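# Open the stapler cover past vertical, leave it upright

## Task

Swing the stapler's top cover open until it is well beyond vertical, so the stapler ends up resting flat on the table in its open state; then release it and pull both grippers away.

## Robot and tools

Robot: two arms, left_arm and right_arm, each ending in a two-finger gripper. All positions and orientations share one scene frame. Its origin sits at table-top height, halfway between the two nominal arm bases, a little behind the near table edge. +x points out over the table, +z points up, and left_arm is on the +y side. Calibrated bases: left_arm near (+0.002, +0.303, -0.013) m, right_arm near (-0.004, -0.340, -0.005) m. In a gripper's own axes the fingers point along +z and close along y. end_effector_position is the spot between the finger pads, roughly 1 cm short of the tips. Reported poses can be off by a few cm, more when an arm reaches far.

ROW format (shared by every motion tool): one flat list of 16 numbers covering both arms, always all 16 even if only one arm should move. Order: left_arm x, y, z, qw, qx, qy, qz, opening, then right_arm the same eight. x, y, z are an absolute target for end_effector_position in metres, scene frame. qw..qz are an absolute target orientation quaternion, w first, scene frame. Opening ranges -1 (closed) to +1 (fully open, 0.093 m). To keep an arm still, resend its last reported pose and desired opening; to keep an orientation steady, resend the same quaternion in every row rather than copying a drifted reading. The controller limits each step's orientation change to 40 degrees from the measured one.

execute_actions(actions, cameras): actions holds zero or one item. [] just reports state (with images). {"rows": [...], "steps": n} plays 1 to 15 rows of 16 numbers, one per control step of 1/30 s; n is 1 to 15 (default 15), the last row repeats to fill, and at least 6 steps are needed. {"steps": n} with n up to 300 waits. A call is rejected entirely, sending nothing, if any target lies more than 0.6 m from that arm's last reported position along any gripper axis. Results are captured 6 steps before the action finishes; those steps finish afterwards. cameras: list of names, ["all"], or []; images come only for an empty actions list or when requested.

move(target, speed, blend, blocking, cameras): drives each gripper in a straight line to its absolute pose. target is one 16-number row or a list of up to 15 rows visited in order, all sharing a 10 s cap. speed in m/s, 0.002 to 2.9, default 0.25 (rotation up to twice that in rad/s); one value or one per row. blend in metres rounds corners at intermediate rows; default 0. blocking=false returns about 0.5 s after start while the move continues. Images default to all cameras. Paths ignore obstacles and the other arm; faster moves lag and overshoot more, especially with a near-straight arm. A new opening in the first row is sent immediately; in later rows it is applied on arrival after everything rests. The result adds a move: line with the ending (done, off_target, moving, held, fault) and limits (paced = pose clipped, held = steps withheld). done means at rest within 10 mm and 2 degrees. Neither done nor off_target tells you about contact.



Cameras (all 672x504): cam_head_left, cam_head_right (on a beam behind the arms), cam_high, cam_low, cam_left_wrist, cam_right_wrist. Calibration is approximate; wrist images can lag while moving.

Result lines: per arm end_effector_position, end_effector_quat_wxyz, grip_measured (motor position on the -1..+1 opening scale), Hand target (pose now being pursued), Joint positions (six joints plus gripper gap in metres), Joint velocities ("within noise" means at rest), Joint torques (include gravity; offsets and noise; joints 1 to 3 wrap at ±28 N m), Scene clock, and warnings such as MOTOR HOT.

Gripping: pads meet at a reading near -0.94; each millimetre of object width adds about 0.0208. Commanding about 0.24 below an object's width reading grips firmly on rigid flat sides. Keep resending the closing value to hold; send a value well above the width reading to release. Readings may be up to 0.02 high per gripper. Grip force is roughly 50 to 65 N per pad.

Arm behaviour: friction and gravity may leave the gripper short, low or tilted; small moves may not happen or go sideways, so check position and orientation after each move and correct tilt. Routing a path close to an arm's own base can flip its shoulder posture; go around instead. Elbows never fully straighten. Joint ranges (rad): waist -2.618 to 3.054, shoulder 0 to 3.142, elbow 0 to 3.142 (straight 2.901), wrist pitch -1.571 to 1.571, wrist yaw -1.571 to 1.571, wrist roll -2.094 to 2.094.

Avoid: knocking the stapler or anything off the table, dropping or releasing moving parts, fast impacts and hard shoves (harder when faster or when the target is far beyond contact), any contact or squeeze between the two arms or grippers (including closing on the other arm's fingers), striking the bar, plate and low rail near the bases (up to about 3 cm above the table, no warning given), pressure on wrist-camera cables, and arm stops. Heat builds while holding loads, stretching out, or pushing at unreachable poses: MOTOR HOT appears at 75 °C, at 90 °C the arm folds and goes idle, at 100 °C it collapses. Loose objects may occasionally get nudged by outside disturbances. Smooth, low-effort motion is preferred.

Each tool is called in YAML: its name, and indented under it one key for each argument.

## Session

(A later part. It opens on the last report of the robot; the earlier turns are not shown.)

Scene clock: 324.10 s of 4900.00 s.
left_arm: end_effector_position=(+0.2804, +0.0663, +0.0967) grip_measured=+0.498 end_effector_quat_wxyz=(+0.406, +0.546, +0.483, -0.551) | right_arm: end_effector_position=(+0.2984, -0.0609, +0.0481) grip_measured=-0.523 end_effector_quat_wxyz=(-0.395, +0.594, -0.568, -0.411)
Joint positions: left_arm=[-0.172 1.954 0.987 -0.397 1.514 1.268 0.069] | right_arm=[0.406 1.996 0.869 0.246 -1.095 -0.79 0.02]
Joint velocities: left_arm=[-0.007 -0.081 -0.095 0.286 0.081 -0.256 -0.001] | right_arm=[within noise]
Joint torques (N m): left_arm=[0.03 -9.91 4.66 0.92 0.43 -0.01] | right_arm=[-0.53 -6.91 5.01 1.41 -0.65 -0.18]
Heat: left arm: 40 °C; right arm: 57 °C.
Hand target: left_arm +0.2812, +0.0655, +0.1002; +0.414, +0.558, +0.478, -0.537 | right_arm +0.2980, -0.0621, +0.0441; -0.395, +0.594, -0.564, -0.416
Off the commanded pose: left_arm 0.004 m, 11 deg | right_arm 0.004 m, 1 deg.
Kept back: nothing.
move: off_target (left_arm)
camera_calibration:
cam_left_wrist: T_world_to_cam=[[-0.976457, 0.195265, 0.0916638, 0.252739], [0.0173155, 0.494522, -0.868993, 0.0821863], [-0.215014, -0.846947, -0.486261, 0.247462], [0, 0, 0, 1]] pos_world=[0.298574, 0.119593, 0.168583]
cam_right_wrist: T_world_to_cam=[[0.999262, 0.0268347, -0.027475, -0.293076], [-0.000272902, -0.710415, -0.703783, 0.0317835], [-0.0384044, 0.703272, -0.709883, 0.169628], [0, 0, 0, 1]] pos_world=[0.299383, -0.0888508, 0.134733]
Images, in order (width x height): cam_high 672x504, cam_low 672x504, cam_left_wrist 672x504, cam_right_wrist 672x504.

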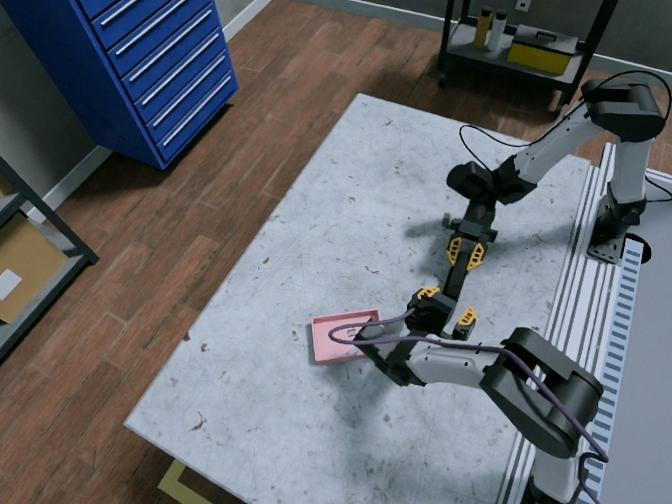

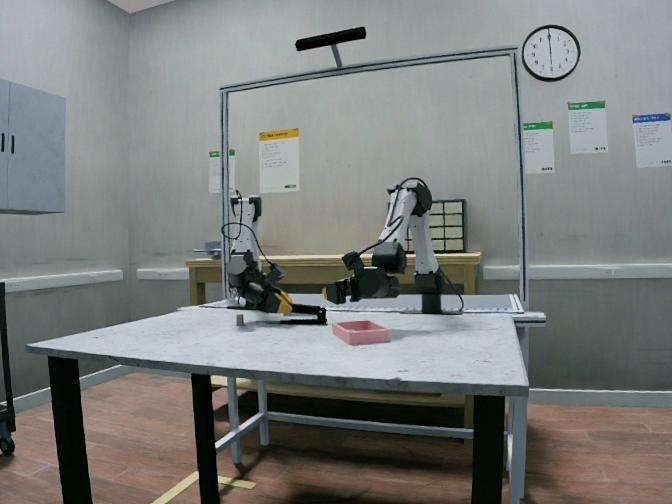

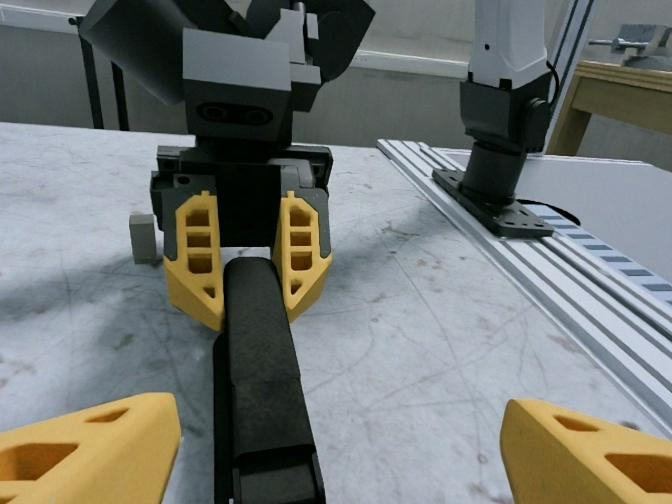

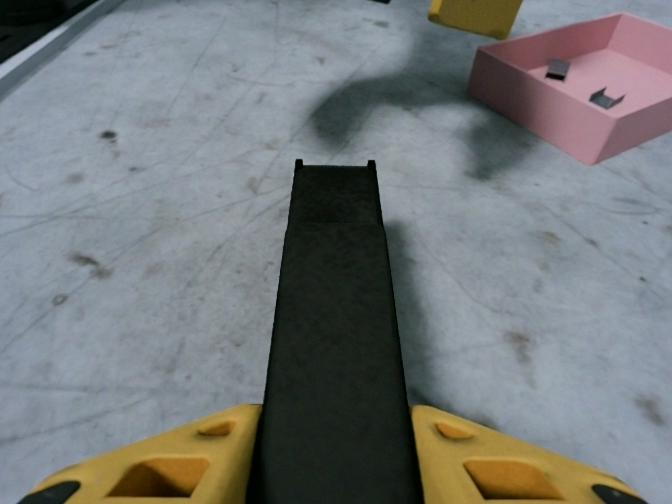

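execute_actions:
  actions: []

Scene clock: 325.67 s of 4900.00 s.
left_arm: end_effector_position=(+0.2828, +0.0658, +0.0979) grip_measured=+0.498 end_effector_quat_wxyz=(+0.408, +0.548, +0.483, -0.548) | right_arm: end_effector_position=(+0.2984, -0.0609, +0.0481) grip_measured=-0.523 end_effector_quat_wxyz=(-0.395, +0.594, -0.568, -0.411)
Joint positions: left_arm=[-0.172 1.947 0.983 -0.355 1.509 1.232 0.069] | right_arm=[0.406 1.996 0.869 0.246 -1.095 -0.79 0.02]
Joint velocities: within noise
Joint torques (N m): left_arm=[0.06 -9.81 4.64 0.96 0.44 -0.01] | right_arm=[-0.47 -6.79 5.08 1.41 -0.66 -0.18]
Heat: left arm: 40 °C; right arm: 57 °C.
Hand target: left_arm +0.2813, +0.0655, +0.1003; +0.414, +0.558, +0.478, -0.537 | right_arm +0.2980, -0.0621, +0.0441; -0.395, +0.594, -0.564, -0.416
Off the commanded pose: left_arm 0.003 m, 11 deg | right_arm 0.004 m, 1 deg.
Steps of this call (1-47: nothing new was sent). Readings (end_effector_position of left_arm | right_arm):
1: (+0.2805, +0.0663, +0.0969) | (+0.2984, -0.0609, +0.0481)
2: (+0.2806, +0.0662, +0.0973) | (+0.2984, -0.0609, +0.0481)
4: (+0.2813, +0.0661, +0.0978) | (+0.2984, -0.0609, +0.0481)
8: (+0.2822, +0.0659, +0.0979) | (+0.2984, -0.0609, +0.0481)
47: the state above
camera_calibration:
cam_left_wrist: T_world_to_cam=[[-0.977778, 0.192117, 0.0839163, 0.256459], [0.0230603, 0.49641, -0.867782, 0.081612], [-0.208373, -0.846562, -0.489809, 0.246621], [0, 0, 0, 1]] pos_world=[0.300266, 0.118997, 0.170097]
cam_right_wrist: T_world_to_cam=[[0.999262, 0.0268347, -0.027475, -0.293076], [-0.000272902, -0.710415, -0.703783, 0.0317835], [-0.0384044, 0.703272, -0.709883, 0.169628], [0, 0, 0, 1]] pos_world=[0.299383, -0.0888508, 0.134733]

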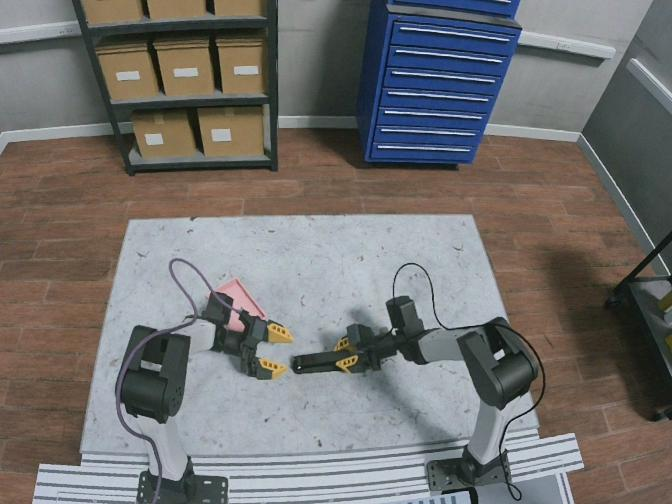

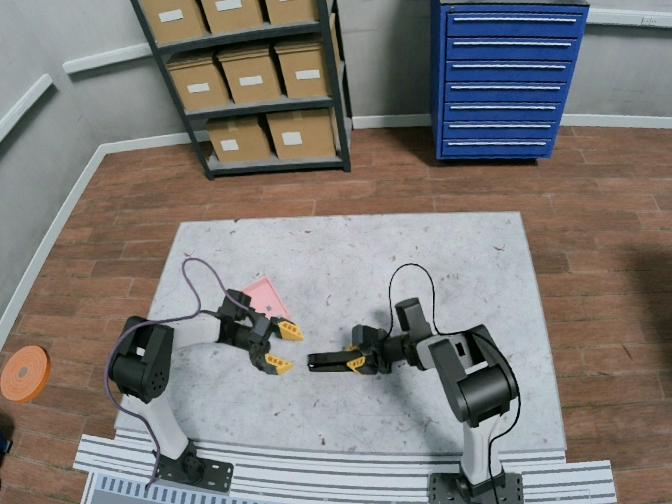

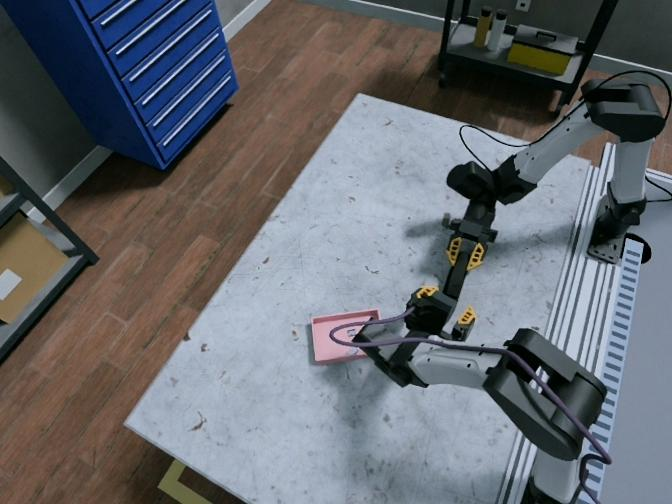

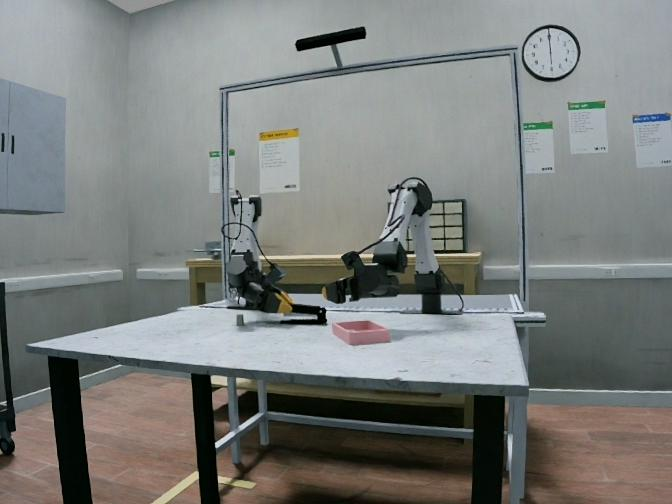

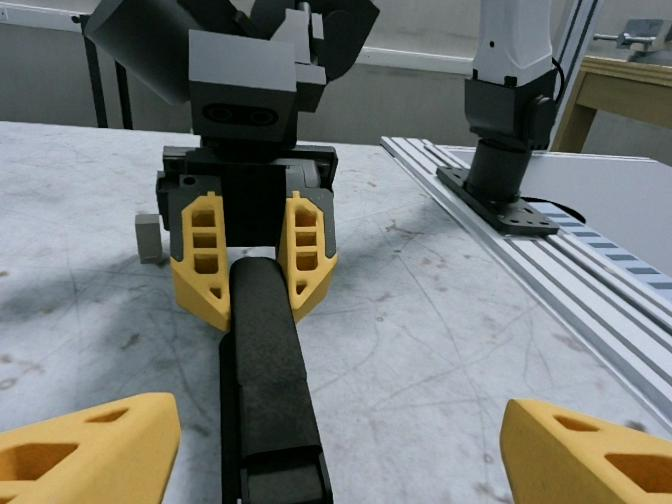

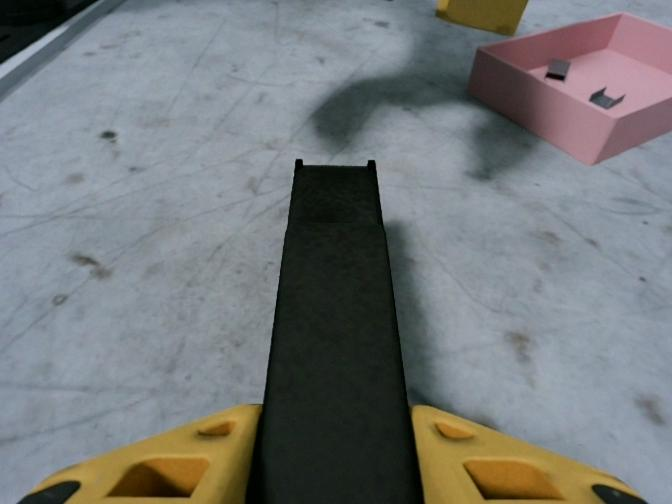

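move:
  target:
    - [0.280,0.060,0.085,0.4342,0.5561,0.5659,-0.4267,0.4,0.2984,-0.0609,0.0481,0.3949,-0.5943,0.5639,0.4161,-0.6]
    - [0.280,0.043,0.045,0.4342,0.5561,0.5659,-0.4267,0.4,0.2984,-0.0609,0.0481,0.3949,-0.5943,0.5639,0.4161,-0.6]
  speed: 0.08

Scene clock: 330.00 s of 4900.00 s.
left_arm: end_effector_position=(+0.2817, +0.0426, +0.0516) grip_measured=+0.402 end_effector_quat_wxyz=(+0.436, +0.558, +0.560, -0.431) | right_arm: end_effector_position=(+0.2984, -0.0609, +0.0481) grip_measured=-0.523 end_effector_quat_wxyz=(-0.395, +0.594, -0.568, -0.411)
Joint positions: left_arm=[-0.282 1.891 0.636 0.607 1.154 0.603 0.065] | right_arm=[0.406 1.996 0.869 0.246 -1.095 -0.79 0.02]
Joint velocities: within noise
Joint torques (N m): left_arm=[-0.09 -6.11 3.92 2.01 0.1 -0.01] | right_arm=[-0.29 -7.56 5.39 1.29 -0.64 -0.16]
Heat: left arm: 39 °C; right arm: 56 °C.
Hand target: left_arm +0.2800, +0.0431, +0.0451; +0.434, +0.556, +0.566, -0.427 | right_arm +0.2984, -0.0610, +0.0481; -0.395, +0.594, -0.564, -0.416
Off the commanded pose: left_arm 0.007 m, 1 deg | right_arm 0.000 m, 1 deg.
Kept back: nothing.
move: done
camera_calibration:
cam_left_wrist: T_world_to_cam=[[-0.999871, -0.0156288, -0.0036405, 0.283301], [-0.00726653, 0.643228, -0.76564, 0.0499905], [0.0143077, -0.765515, -0.643259, 0.145838], [0, 0, 0, 1]] pos_world=[0.281541, 0.083914, 0.133118]
cam_right_wrist: T_world_to_cam=[[0.999262, 0.0268347, -0.027475, -0.293076], [-0.000272902, -0.710415, -0.703783, 0.0317835], [-0.0384044, 0.703272, -0.709883, 0.169628], [0, 0, 0, 1]] pos_world=[0.299383, -0.0888508, 0.134733]

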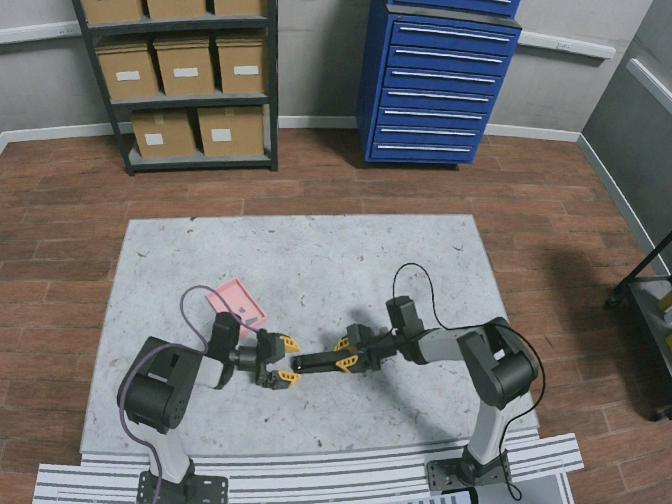

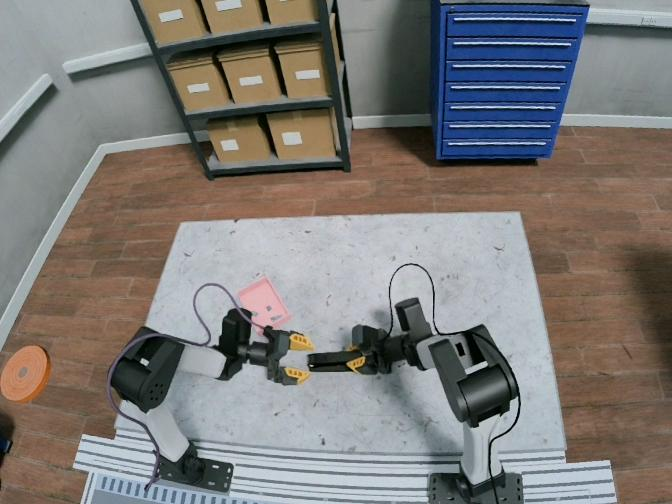

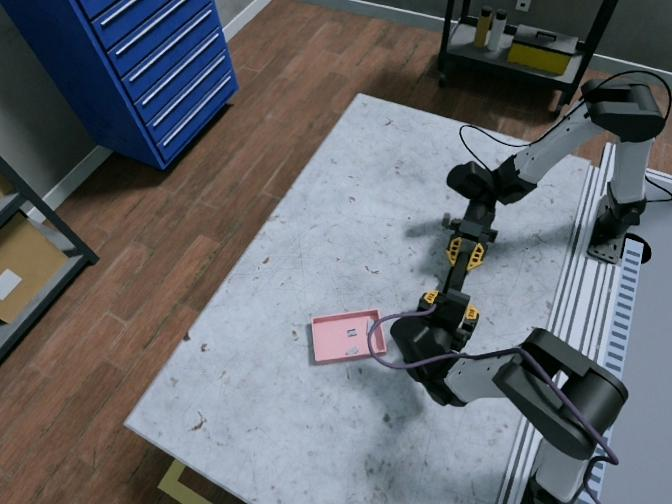

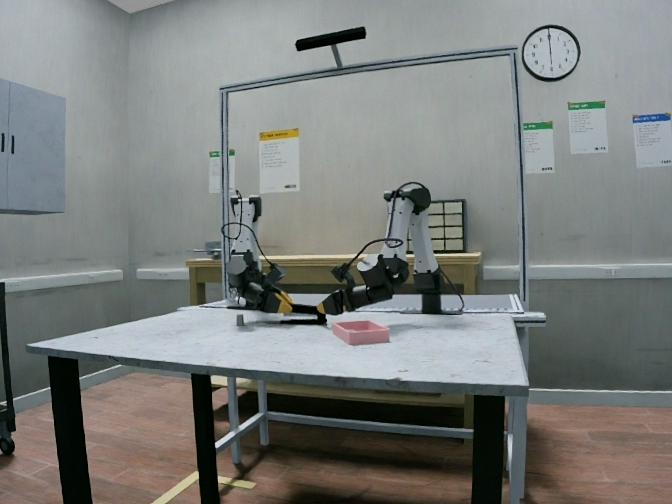

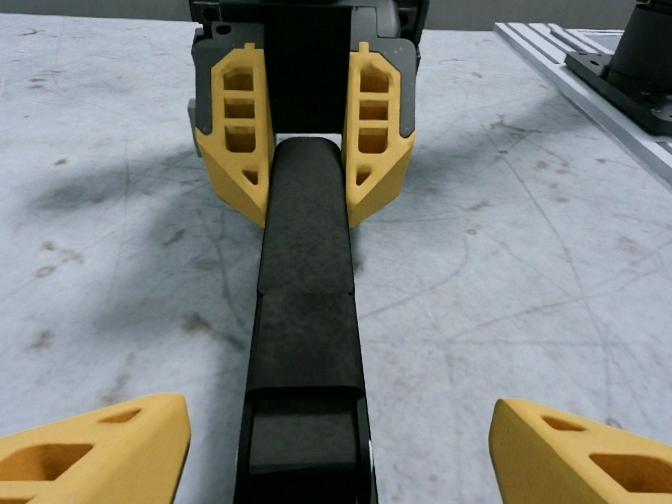

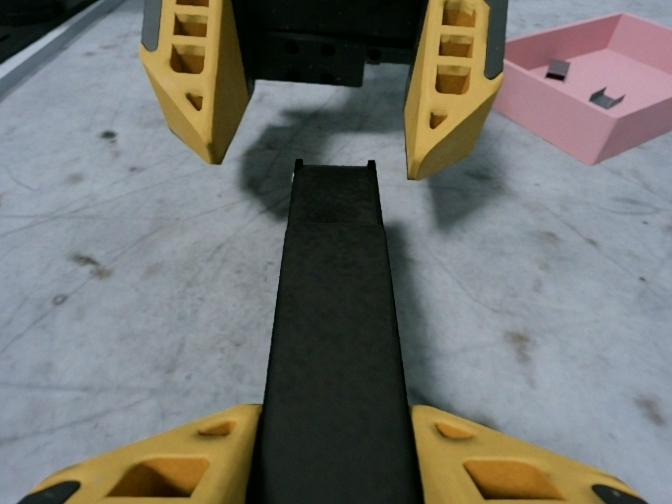

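move:
  target:
    - [0.288,0.043,0.046,0.4342,0.5561,0.5659,-0.4267,0.4,0.2984,-0.0609,0.0481,0.3949,-0.5943,0.5639,0.4161,-0.6]
    - [0.288,0.039,0.017,0.4342,0.5561,0.5659,-0.4267,0.4,0.2984,-0.0609,0.0481,0.3949,-0.5943,0.5639,0.4161,-0.6]
  speed: 0.05
  cameras: ["cam_left_wrist","cam_right_wrist"]

zoom_image:
  camera: "cam_left_wrist"
  region: [170, 204, 510, 504]

zoom_image:
  camera: "cam_right_wrist"
  region: [170, 50, 510, 300]

Scene clock: 331.67 s of 4900.00 s.
left_arm: end_effector_position=(+0.2834, +0.0413, +0.0199) grip_measured=+0.402 end_effector_quat_wxyz=(+0.431, +0.556, +0.563, -0.434) | right_arm: end_effector_position=(+0.2984, -0.0609, +0.0481) grip_measured=-0.523 end_effector_quat_wxyz=(-0.395, +0.594, -0.568, -0.411)
Joint positions: left_arm=[-0.285 2.032 0.636 0.74 1.154 0.597 0.064] | right_arm=[0.406 1.996 0.869 0.246 -1.095 -0.79 0.02]
Joint velocities: within noise
Joint torques (N m): left_arm=[-0.27 -6.35 5.55 1.95 0.06 -0.02] | right_arm=[-0.34 -7.6 5.42 1.31 -0.67 -0.12]
Heat: left arm: 39 °C; right arm: 56 °C.
Hand target: left_arm +0.2879, +0.0391, +0.0172; +0.434, +0.556, +0.566, -0.427 | right_arm +0.2984, -0.0610, +0.0481; -0.395, +0.594, -0.564, -0.416
Off the commanded pose: left_arm 0.006 m, 1 deg | right_arm 0.000 m, 1 deg.
Kept back: nothing.
move: done
camera_calibration:
cam_left_wrist: T_world_to_cam=[[-0.999856, -0.0146169, 0.00857906, 0.284542], [-0.015987, 0.64531, -0.763754, 0.0289624], [0.00562759, -0.763781, -0.645451, 0.126794], [0, 0, 0, 1]] pos_world=[0.28425, 0.082312, 0.101518]
cam_right_wrist: T_world_to_cam=[[0.999262, 0.0268347, -0.027475, -0.293076], [-0.000272902, -0.710415, -0.703783, 0.0317835], [-0.0384044, 0.703272, -0.709883, 0.169628], [0, 0, 0, 1]] pos_world=[0.299383, -0.0888508, 0.134733]
Images, in order (width x height): cam_left_wrist 672x504, cam_right_wrist 672x504.

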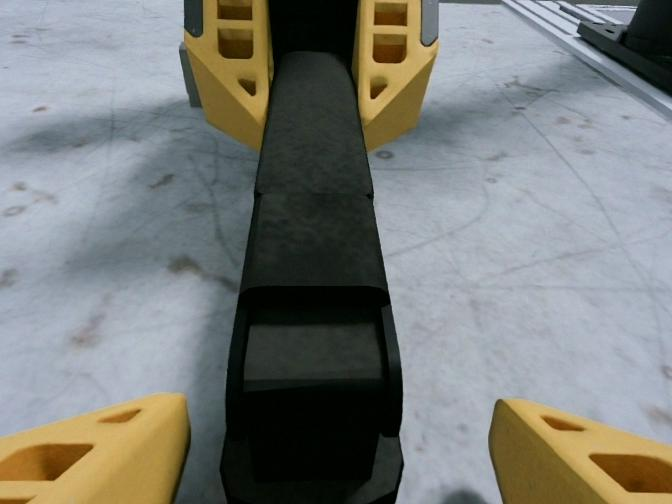

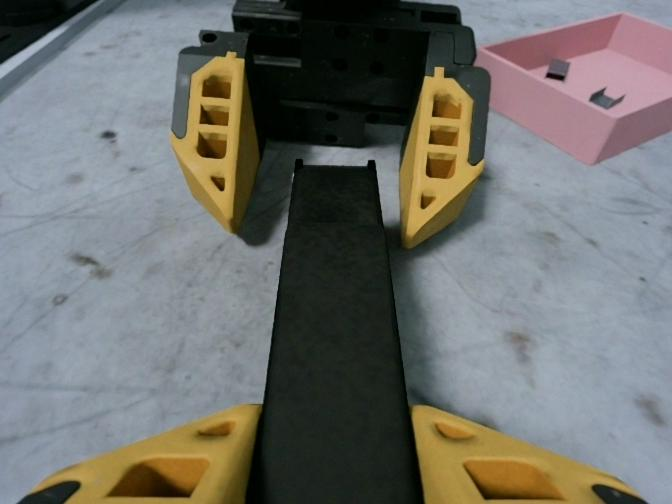

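Scaled by 1.482.

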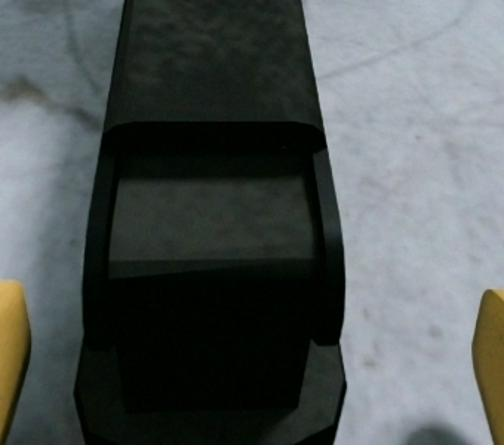

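Scaled by 1.482.

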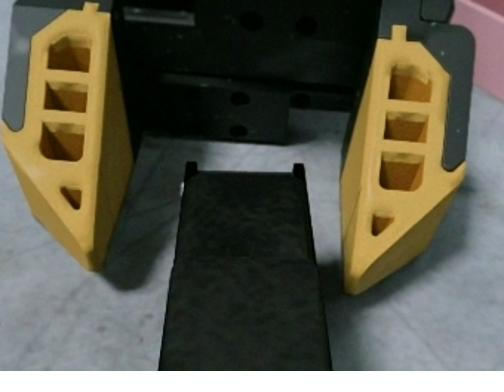

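move:
  target:
    - [0.295,0.036,0.017,0.4342,0.5561,0.5659,-0.4267,0.4,0.2984,-0.0609,0.0481,0.3949,-0.5943,0.5639,0.4161,-0.6]
  speed: 0.05
  cameras: ["cam_left_wrist","cam_right_wrist"]

Scene clock: 332.67 s of 4900.00 s.
left_arm: end_effector_position=(+0.2887, +0.0388, +0.0198) grip_measured=+0.402 end_effector_quat_wxyz=(+0.433, +0.557, +0.561, -0.433) | right_arm: end_effector_position=(+0.2984, -0.0609, +0.0481) grip_measured=-0.523 end_effector_quat_wxyz=(-0.395, +0.594, -0.568, -0.411)
Joint positions: left_arm=[-0.286 2.048 0.659 0.744 1.154 0.593 0.064] | right_arm=[0.406 1.996 0.869 0.246 -1.095 -0.79 0.02]
Joint velocities: within noise
Joint torques (N m): left_arm=[-0.24 -6.48 6.52 1.78 0.04 -0.06] | right_arm=[-0.21 -7.79 5.44 1.29 -0.62 -0.13]
Heat: left arm: 39 °C; right arm: 55 °C.
Hand target: left_arm +0.2949, +0.0362, +0.0171; +0.434, +0.556, +0.566, -0.427 | right_arm +0.2984, -0.0610, +0.0481; -0.395, +0.594, -0.564, -0.416
Off the commanded pose: left_arm 0.007 m, 1 deg | right_arm 0.000 m, 1 deg.
Kept back: nothing.
move: done
camera_calibration:
cam_left_wrist: T_world_to_cam=[[-0.999894, -0.01417, 0.00340191, 0.28991], [-0.0117148, 0.642747, -0.765989, 0.0294346], [0.00866747, -0.765948, -0.642845, 0.124061], [0, 0, 0, 1]] pos_world=[0.289149, 0.0802135, 0.101313]
cam_right_wrist: T_world_to_cam=[[0.999262, 0.0268347, -0.027475, -0.293076], [-0.000272902, -0.710415, -0.703783, 0.0317835], [-0.0384044, 0.703272, -0.709883, 0.169628], [0, 0, 0, 1]] pos_world=[0.299383, -0.0888508, 0.134733]
Images, in order (width x height): cam_left_wrist 672x504, cam_right_wrist 672x504.

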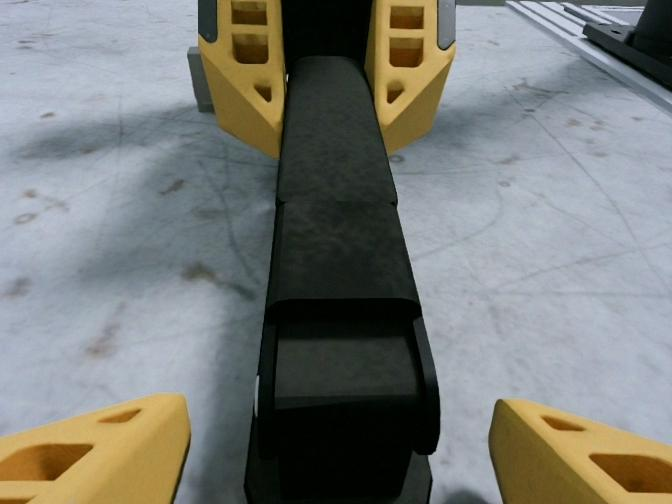

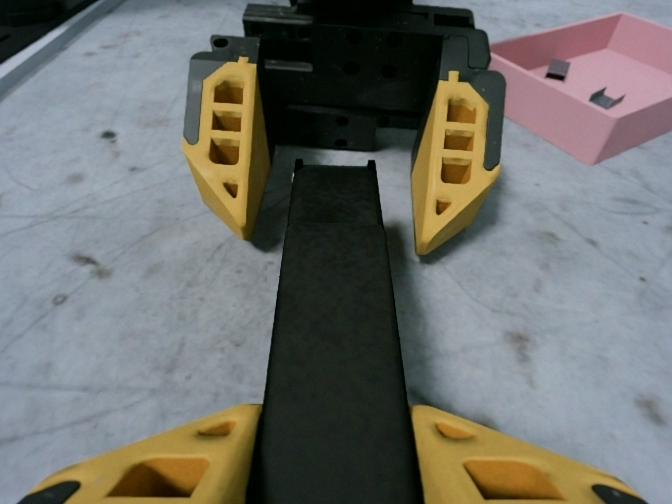

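move:
  target:
    - [0.292,0.036,0.013,0.4342,0.5561,0.5659,-0.4267,-0.1,0.2984,-0.0609,0.0481,0.3949,-0.5943,0.5639,0.4161,-0.6]
    - [0.292,0.036,0.013,0.4342,0.5561,0.5659,-0.4267,-0.35,0.2984,-0.0609,0.0481,0.3949,-0.5943,0.5639,0.4161,-0.6]
    - [0.291,0.036,0.013,0.4342,0.5561,0.5659,-0.4267,-0.65,0.2984,-0.0609,0.0481,0.3949,-0.5943,0.5639,0.4161,-0.6]
    - [0.290,0.036,0.013,0.4342,0.5561,0.5659,-0.4267,-0.8,0.2984,-0.0609,0.0481,0.3949,-0.5943,0.5639,0.4161,-0.6]
  speed: 0.05
  cameras: ["cam_left_wrist","cam_right_wrist"]

wait:
  seconds: 1
  cameras: ["cam_left_wrist","cam_right_wrist"]

Scene clock: 337.40 s of 4900.00 s.
left_arm: end_effector_position=(+0.2890, +0.0375, +0.0194) grip_measured=-0.303 end_effector_quat_wxyz=(+0.435, +0.557, +0.560, -0.433) | right_arm: end_effector_position=(+0.2984, -0.0609, +0.0481) grip_measured=-0.523 end_effector_quat_wxyz=(-0.394, +0.594, -0.568, -0.411)
Joint positions: left_arm=[-0.289 2.056 0.659 0.764 1.152 0.584 0.031] | right_arm=[0.406 1.996 0.869 0.246 -1.095 -0.789 0.02]
Joint velocities: within noise
Joint torques (N m): left_arm=[-0.47 -6.34 4.45 1.99 -0.01 -0.02] | right_arm=[-0.42 -7.62 5.39 1.29 -0.61 -0.12]
Heat: left arm: 38 °C; right arm: 55 °C.
Hand target: left_arm +0.2899, +0.0361, +0.0132; +0.434, +0.556, +0.566, -0.427 | right_arm +0.2983, -0.0609, +0.0481; -0.395, +0.594, -0.564, -0.416
Off the commanded pose: left_arm 0.007 m, 1 deg | right_arm 0.000 m, 1 deg.
Kept back: nothing.
move: done
camera_calibration:
cam_left_wrist: T_world_to_cam=[[-0.9999, -0.0141303, 0.000885071, 0.290247], [-0.00972859, 0.640317, -0.768049, 0.0295792], [0.010286, -0.767981, -0.64039, 0.122339], [0, 0, 0, 1]] pos_world=[0.289247, 0.0791151, 0.100806]
cam_right_wrist: T_world_to_cam=[[0.999255, 0.0267564, -0.0278302, -0.293033], [-0.000578513, -0.710418, -0.70378, 0.0318739], [-0.0386017, 0.703271, -0.709873, 0.169686], [0, 0, 0, 1]] pos_world=[0.299383, -0.0888509, 0.134732]
Images, in order (width x height): cam_left_wrist 672x504, cam_right_wrist 672x504.

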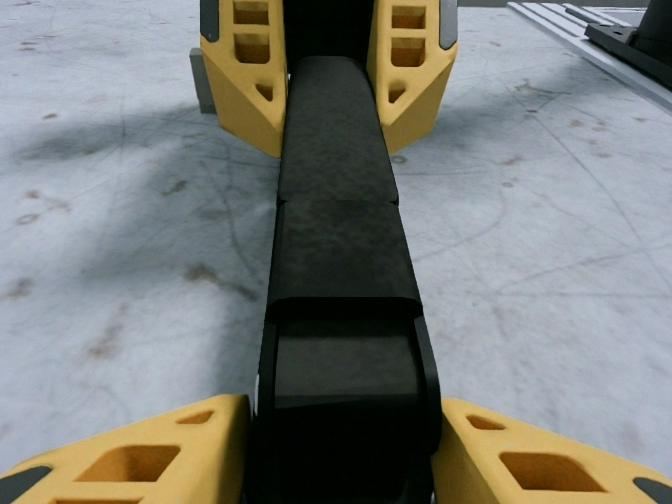

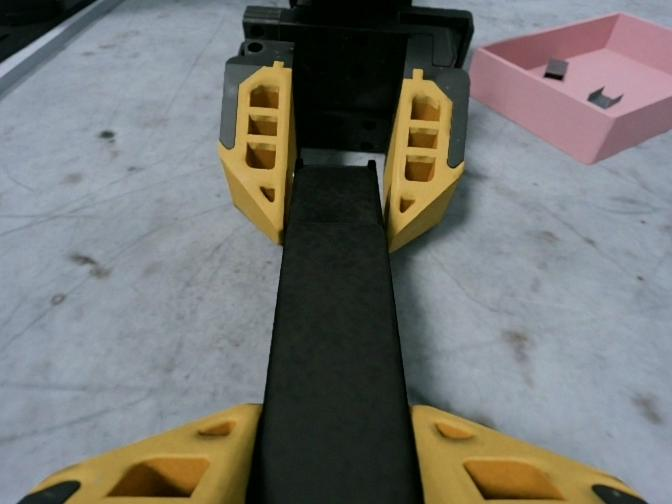

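Scene clock: 338.40 s of 4900.00 s.
left_arm: end_effector_position=(+0.2890, +0.0375, +0.0194) grip_measured=-0.303 end_effector_quat_wxyz=(+0.435, +0.557, +0.560, -0.433) | right_arm: end_effector_position=(+0.2984, -0.0609, +0.0481) grip_measured=-0.523 end_effector_quat_wxyz=(-0.394, +0.594, -0.568, -0.411)
Joint positions: left_arm=[-0.289 2.056 0.659 0.764 1.152 0.584 0.031] | right_arm=[0.406 1.996 0.869 0.246 -1.095 -0.789 0.02]
Joint velocities: within noise
Joint torques (N m): left_arm=[-0.47 -6.35 4.45 1.99 0 -0.03] | right_arm=[-0.23 -7.66 5.42 1.29 -0.62 -0.13]
Heat: left arm: 38 °C; right arm: 55 °C.
Hand target: left_arm +0.2899, +0.0361, +0.0132; +0.434, +0.556, +0.566, -0.427 | right_arm +0.2983, -0.0609, +0.0481; -0.395, +0.594, -0.564, -0.416
Off the commanded pose: left_arm 0.007 m, 1 deg | right_arm 0.000 m, 1 deg.
Steps of this call (1-30: nothing new was sent). Readings (end_effector_position of left_arm | right_arm):
1: (+0.2890, +0.0375, +0.0194) | (+0.2984, -0.0609, +0.0481)
2: (+0.2890, +0.0375, +0.0194) | (+0.2984, -0.0609, +0.0481)
4: (+0.2890, +0.0375, +0.0194) | (+0.2984, -0.0609, +0.0481)
8: (+0.2890, +0.0375, +0.0194) | (+0.2984, -0.0609, +0.0481)
30: the state above
camera_calibration:
cam_left_wrist: T_world_to_cam=[[-0.9999, -0.0141303, 0.000885071, 0.290247], [-0.00972859, 0.640317, -0.768049, 0.0295792], [0.010286, -0.767981, -0.64039, 0.122339], [0, 0, 0, 1]] pos_world=[0.289247, 0.0791151, 0.100806]
cam_right_wrist: T_world_to_cam=[[0.999255, 0.0267564, -0.0278302, -0.293033], [-0.000578513, -0.710418, -0.70378, 0.0318739], [-0.0386017, 0.703271, -0.709873, 0.169686], [0, 0, 0, 1]] pos_world=[0.299383, -0.0888509, 0.134732]
Images, in order (width x height): cam_left_wrist 672x504, cam_right_wrist 672x504.

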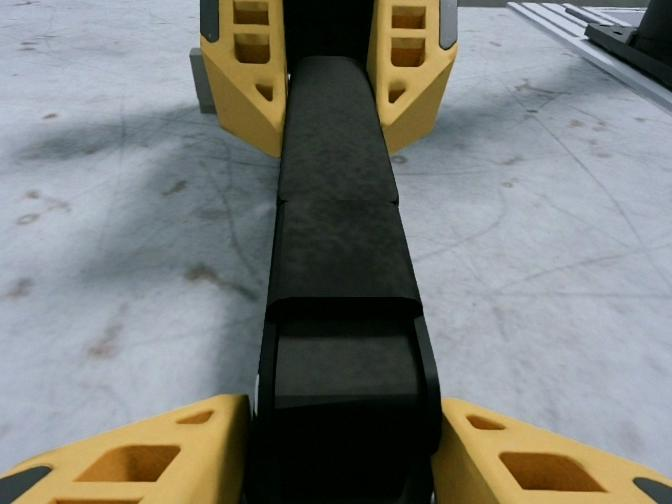

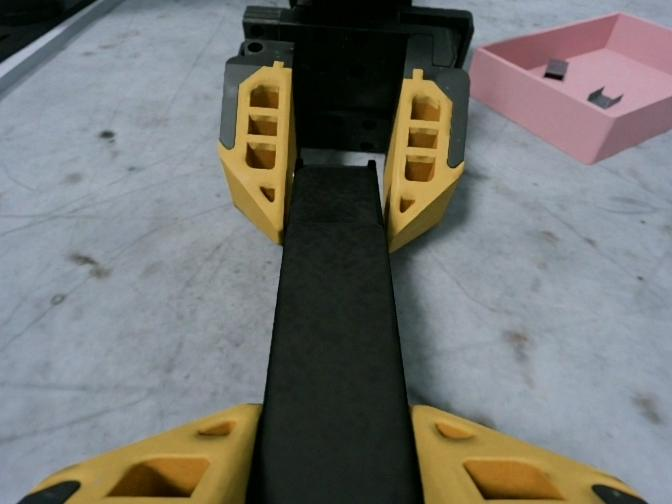

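move:
  target:
    - [0.290,0.036,0.013,0.4342,0.5561,0.5659,-0.4267,-0.8,0.2984,-0.0609,0.0481,0.3949,-0.5943,0.5639,0.4161,-0.15]
    - [0.290,0.036,0.013,0.4342,0.5561,0.5659,-0.4267,-0.8,0.2984,-0.070,0.048,0.3018,-0.6520,0.6187,0.3180,-0.15]
    - [0.290,0.036,0.013,0.4342,0.5561,0.5659,-0.4267,-0.8,0.2984,-0.069,0.044,0.3018,-0.6520,0.6187,0.3180,-0.15]
    - [0.290,0.036,0.013,0.4342,0.5561,0.5659,-0.4267,-0.8,0.2984,-0.069,0.044,0.3018,-0.6520,0.6187,0.3180,-0.65]
  speed: 0.06

zoom_image:
  camera: "cam_low"
  region: [200, 230, 420, 370]

Scene clock: 343.07 s of 4900.00 s.
left_arm: end_effector_position=(+0.2876, +0.0368, +0.0196) grip_measured=-0.303 end_effector_quat_wxyz=(+0.434, +0.558, +0.557, -0.436) | right_arm: end_effector_position=(+0.2958, -0.0733, +0.0280) grip_measured=-0.576 end_effector_quat_wxyz=(-0.289, +0.645, -0.630, -0.323)
Joint positions: left_arm=[-0.292 2.056 0.658 0.765 1.157 0.584 0.031] | right_arm=[0.444 1.96 1.027 -0.267 -0.835 -1.003 0.018]
Joint velocities: within noise
Joint torques (N m): left_arm=[-0.27 -6.41 4.49 1.96 -0.06 -0.03] | right_arm=[0.55 -10.89 7.02 0.74 -0.53 -0.13]
Heat: left arm: 39 °C; right arm: 55 °C.
Hand target: left_arm +0.2899, +0.0361, +0.0132; +0.434, +0.556, +0.566, -0.427 | right_arm +0.2983, -0.0690, +0.0439; -0.302, +0.652, -0.619, -0.318
Off the commanded pose: left_arm 0.007 m, 1 deg | right_arm 0.017 m, 2 deg.
Kept back: nothing.
move: off_target (right_arm); target 4's new opening was sent with right_arm's hand 0.017 m and 3 deg from that target
camera_calibration:
cam_left_wrist: T_world_to_cam=[[-0.999967, -0.00784098, 0.0019125, 0.288678], [-0.00647713, 0.638277, -0.769779, 0.0293599], [0.00481512, -0.769767, -0.638307, 0.12353], [0, 0, 0, 1]] pos_world=[0.288264, 0.078613, 0.100899]
cam_right_wrist: T_world_to_cam=[[0.998306, 0.0149752, -0.0562243, -0.290428], [-0.0117168, -0.894776, -0.446361, -0.00844666], [-0.0569925, 0.446264, -0.893085, 0.155806], [0, 0, 0, 1]] pos_world=[0.298717, -0.072739, 0.119048]

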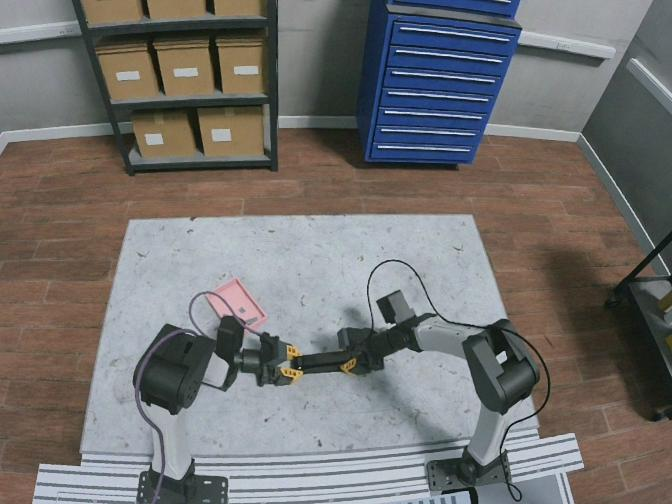

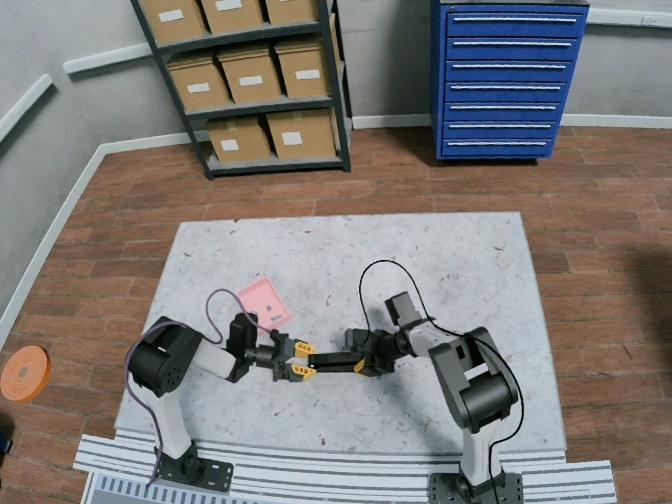

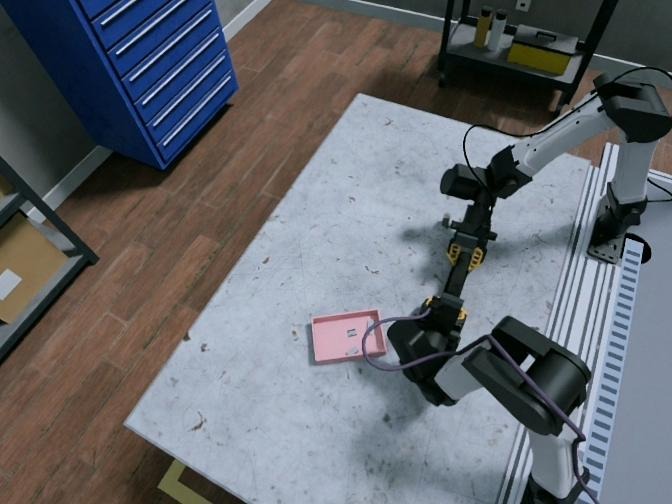

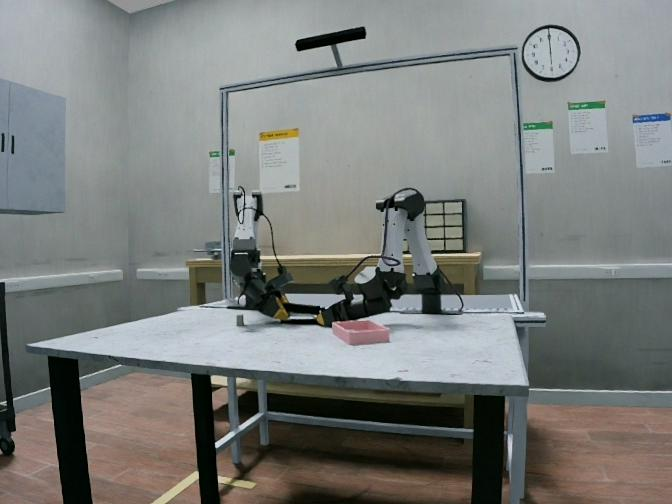

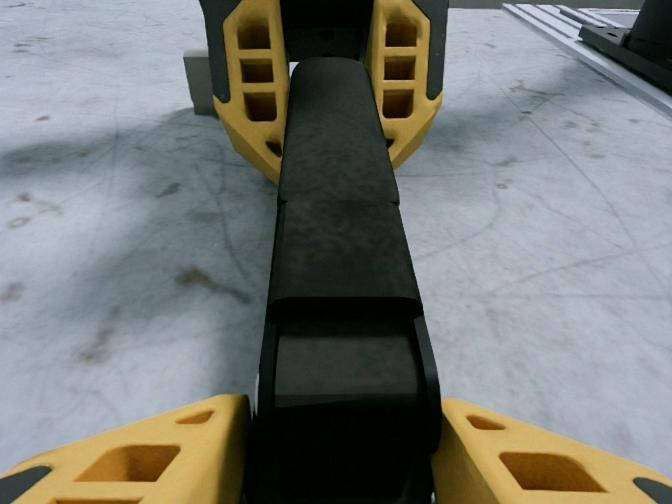

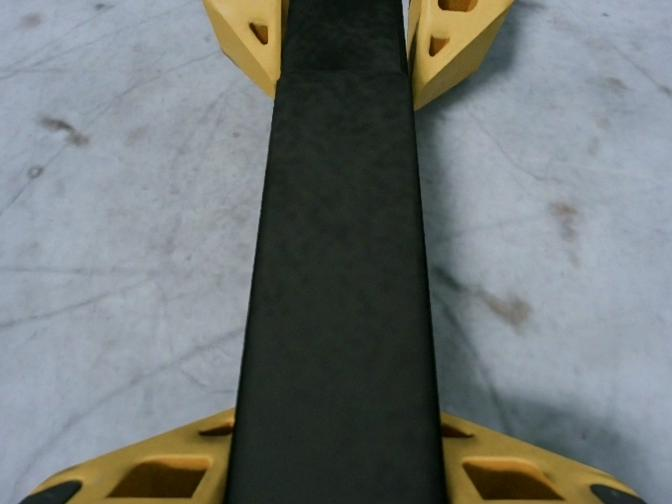

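Scaled by 2.291.

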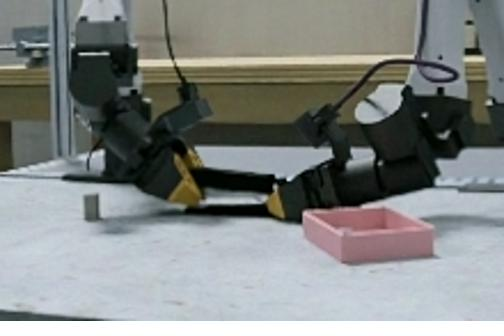

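move:
  target:
    - [0.290,0.036,0.013,0.4342,0.5561,0.5659,-0.4267,-0.8,0.2984,-0.070,0.030,0.3018,-0.6520,0.6187,0.3180,-0.2]
    - [0.290,0.036,0.013,0.4342,0.5561,0.5659,-0.4267,-0.8,0.2984,-0.064,0.060,0.3018,-0.6520,0.6187,0.3180,-0.2]
  speed: 0.06

zoom_image:
  camera: "cam_low"
  region: [200, 230, 420, 370]

Scene clock: 344.87 s of 4900.00 s.
left_arm: end_effector_position=(+0.2878, +0.0368, +0.0196) grip_measured=-0.303 end_effector_quat_wxyz=(+0.434, +0.558, +0.558, -0.435) | right_arm: end_effector_position=(+0.2931, -0.0688, +0.0385) grip_measured=-0.202 end_effector_quat_wxyz=(-0.284, +0.649, -0.627, -0.324)
Joint positions: left_arm=[-0.292 2.056 0.658 0.765 1.156 0.584 0.031] | right_arm=[0.458 1.939 1.052 -0.318 -0.831 -1.001 0.036]
Joint velocities: within noise
Joint torques (N m): left_arm=[-0.25 -6.41 4.49 1.96 -0.06 -0.03] | right_arm=[0.34 -11.62 7.79 0.78 -0.51 -0.01]
Heat: left arm: 39 °C; right arm: 55 °C.
Hand target: left_arm +0.2899, +0.0361, +0.0132; +0.434, +0.556, +0.566, -0.427 | right_arm +0.2980, -0.0641, +0.0597; -0.302, +0.652, -0.619, -0.318
Off the commanded pose: left_arm 0.007 m, 1 deg | right_arm 0.023 m, 2 deg.
Kept back: nothing.
move: off_target (right_arm)
camera_calibration:
cam_left_wrist: T_world_to_cam=[[-0.999963, -0.00846227, 0.0014052, 0.288775], [-0.00648476, 0.63849, -0.769603, 0.0293282], [0.00561539, -0.769584, -0.638521, 0.123307], [0, 0, 0, 1]] pos_world=[0.288262, 0.0786132, 0.1009]
cam_right_wrist: T_world_to_cam=[[0.997818, 0.0264486, -0.0604928, -0.286036], [-0.00296851, -0.897352, -0.441305, -0.00272063], [-0.0659553, 0.440522, -0.895316, 0.165351], [0, 0, 0, 1]] pos_world=[0.29631, -0.0677166, 0.129537]

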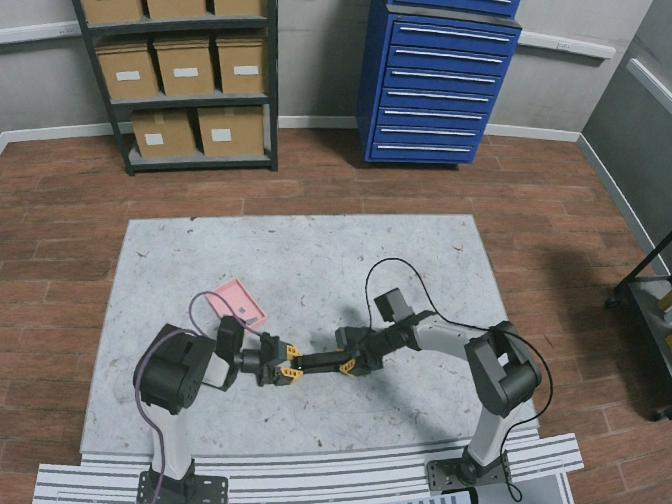

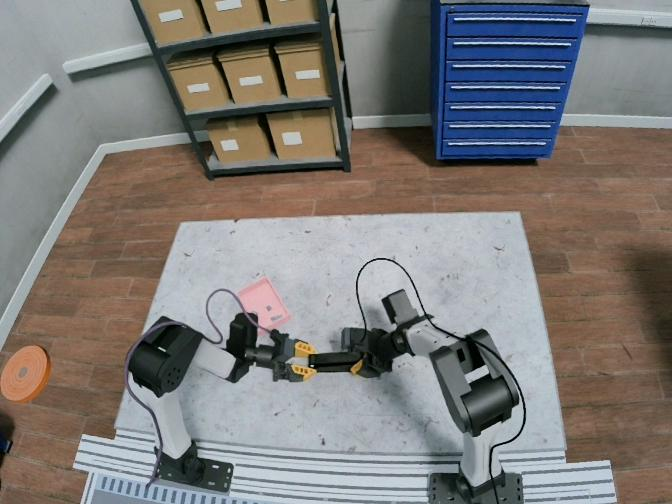

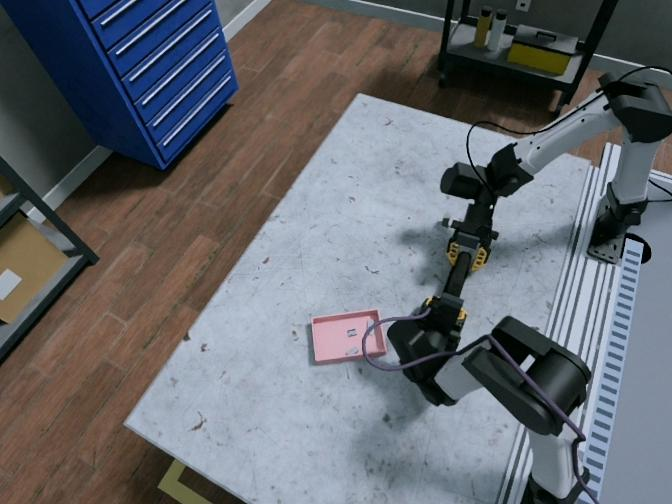

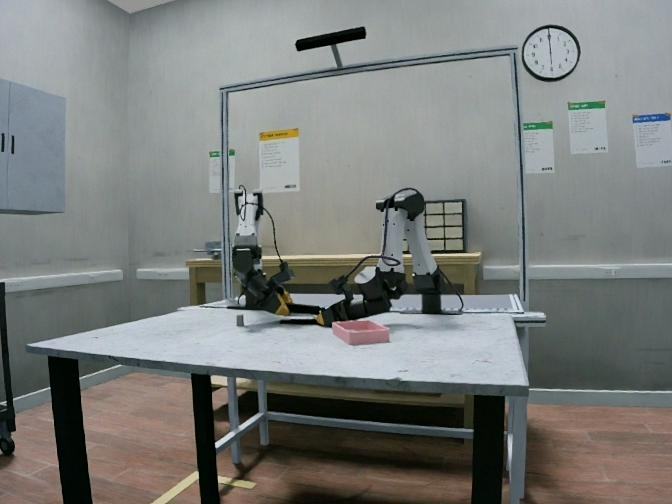

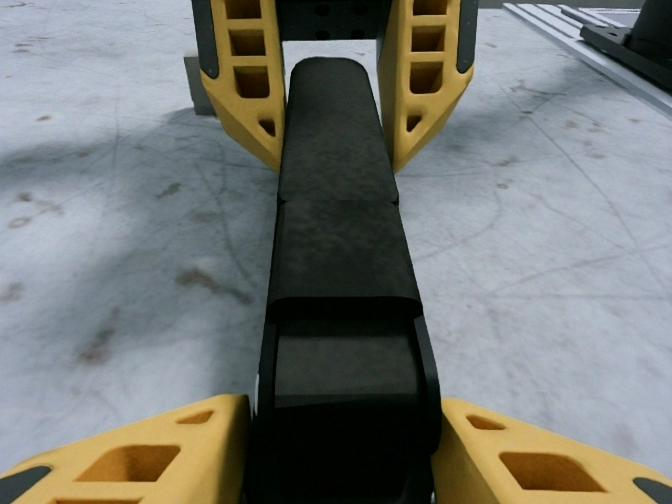

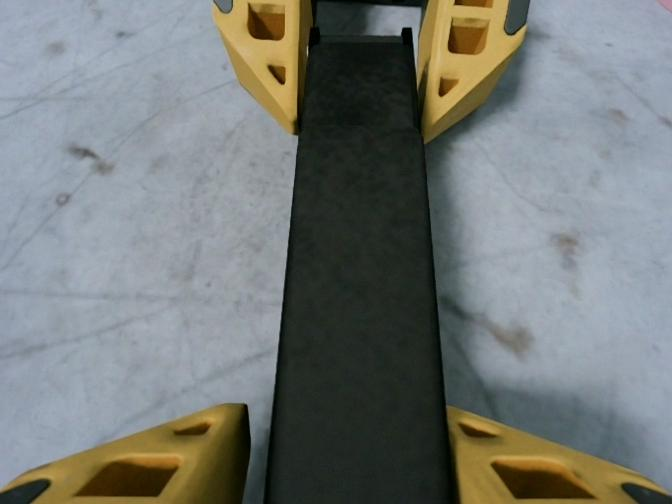

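Scaled by 2.291.

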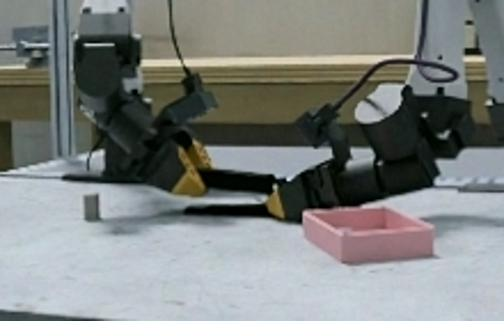

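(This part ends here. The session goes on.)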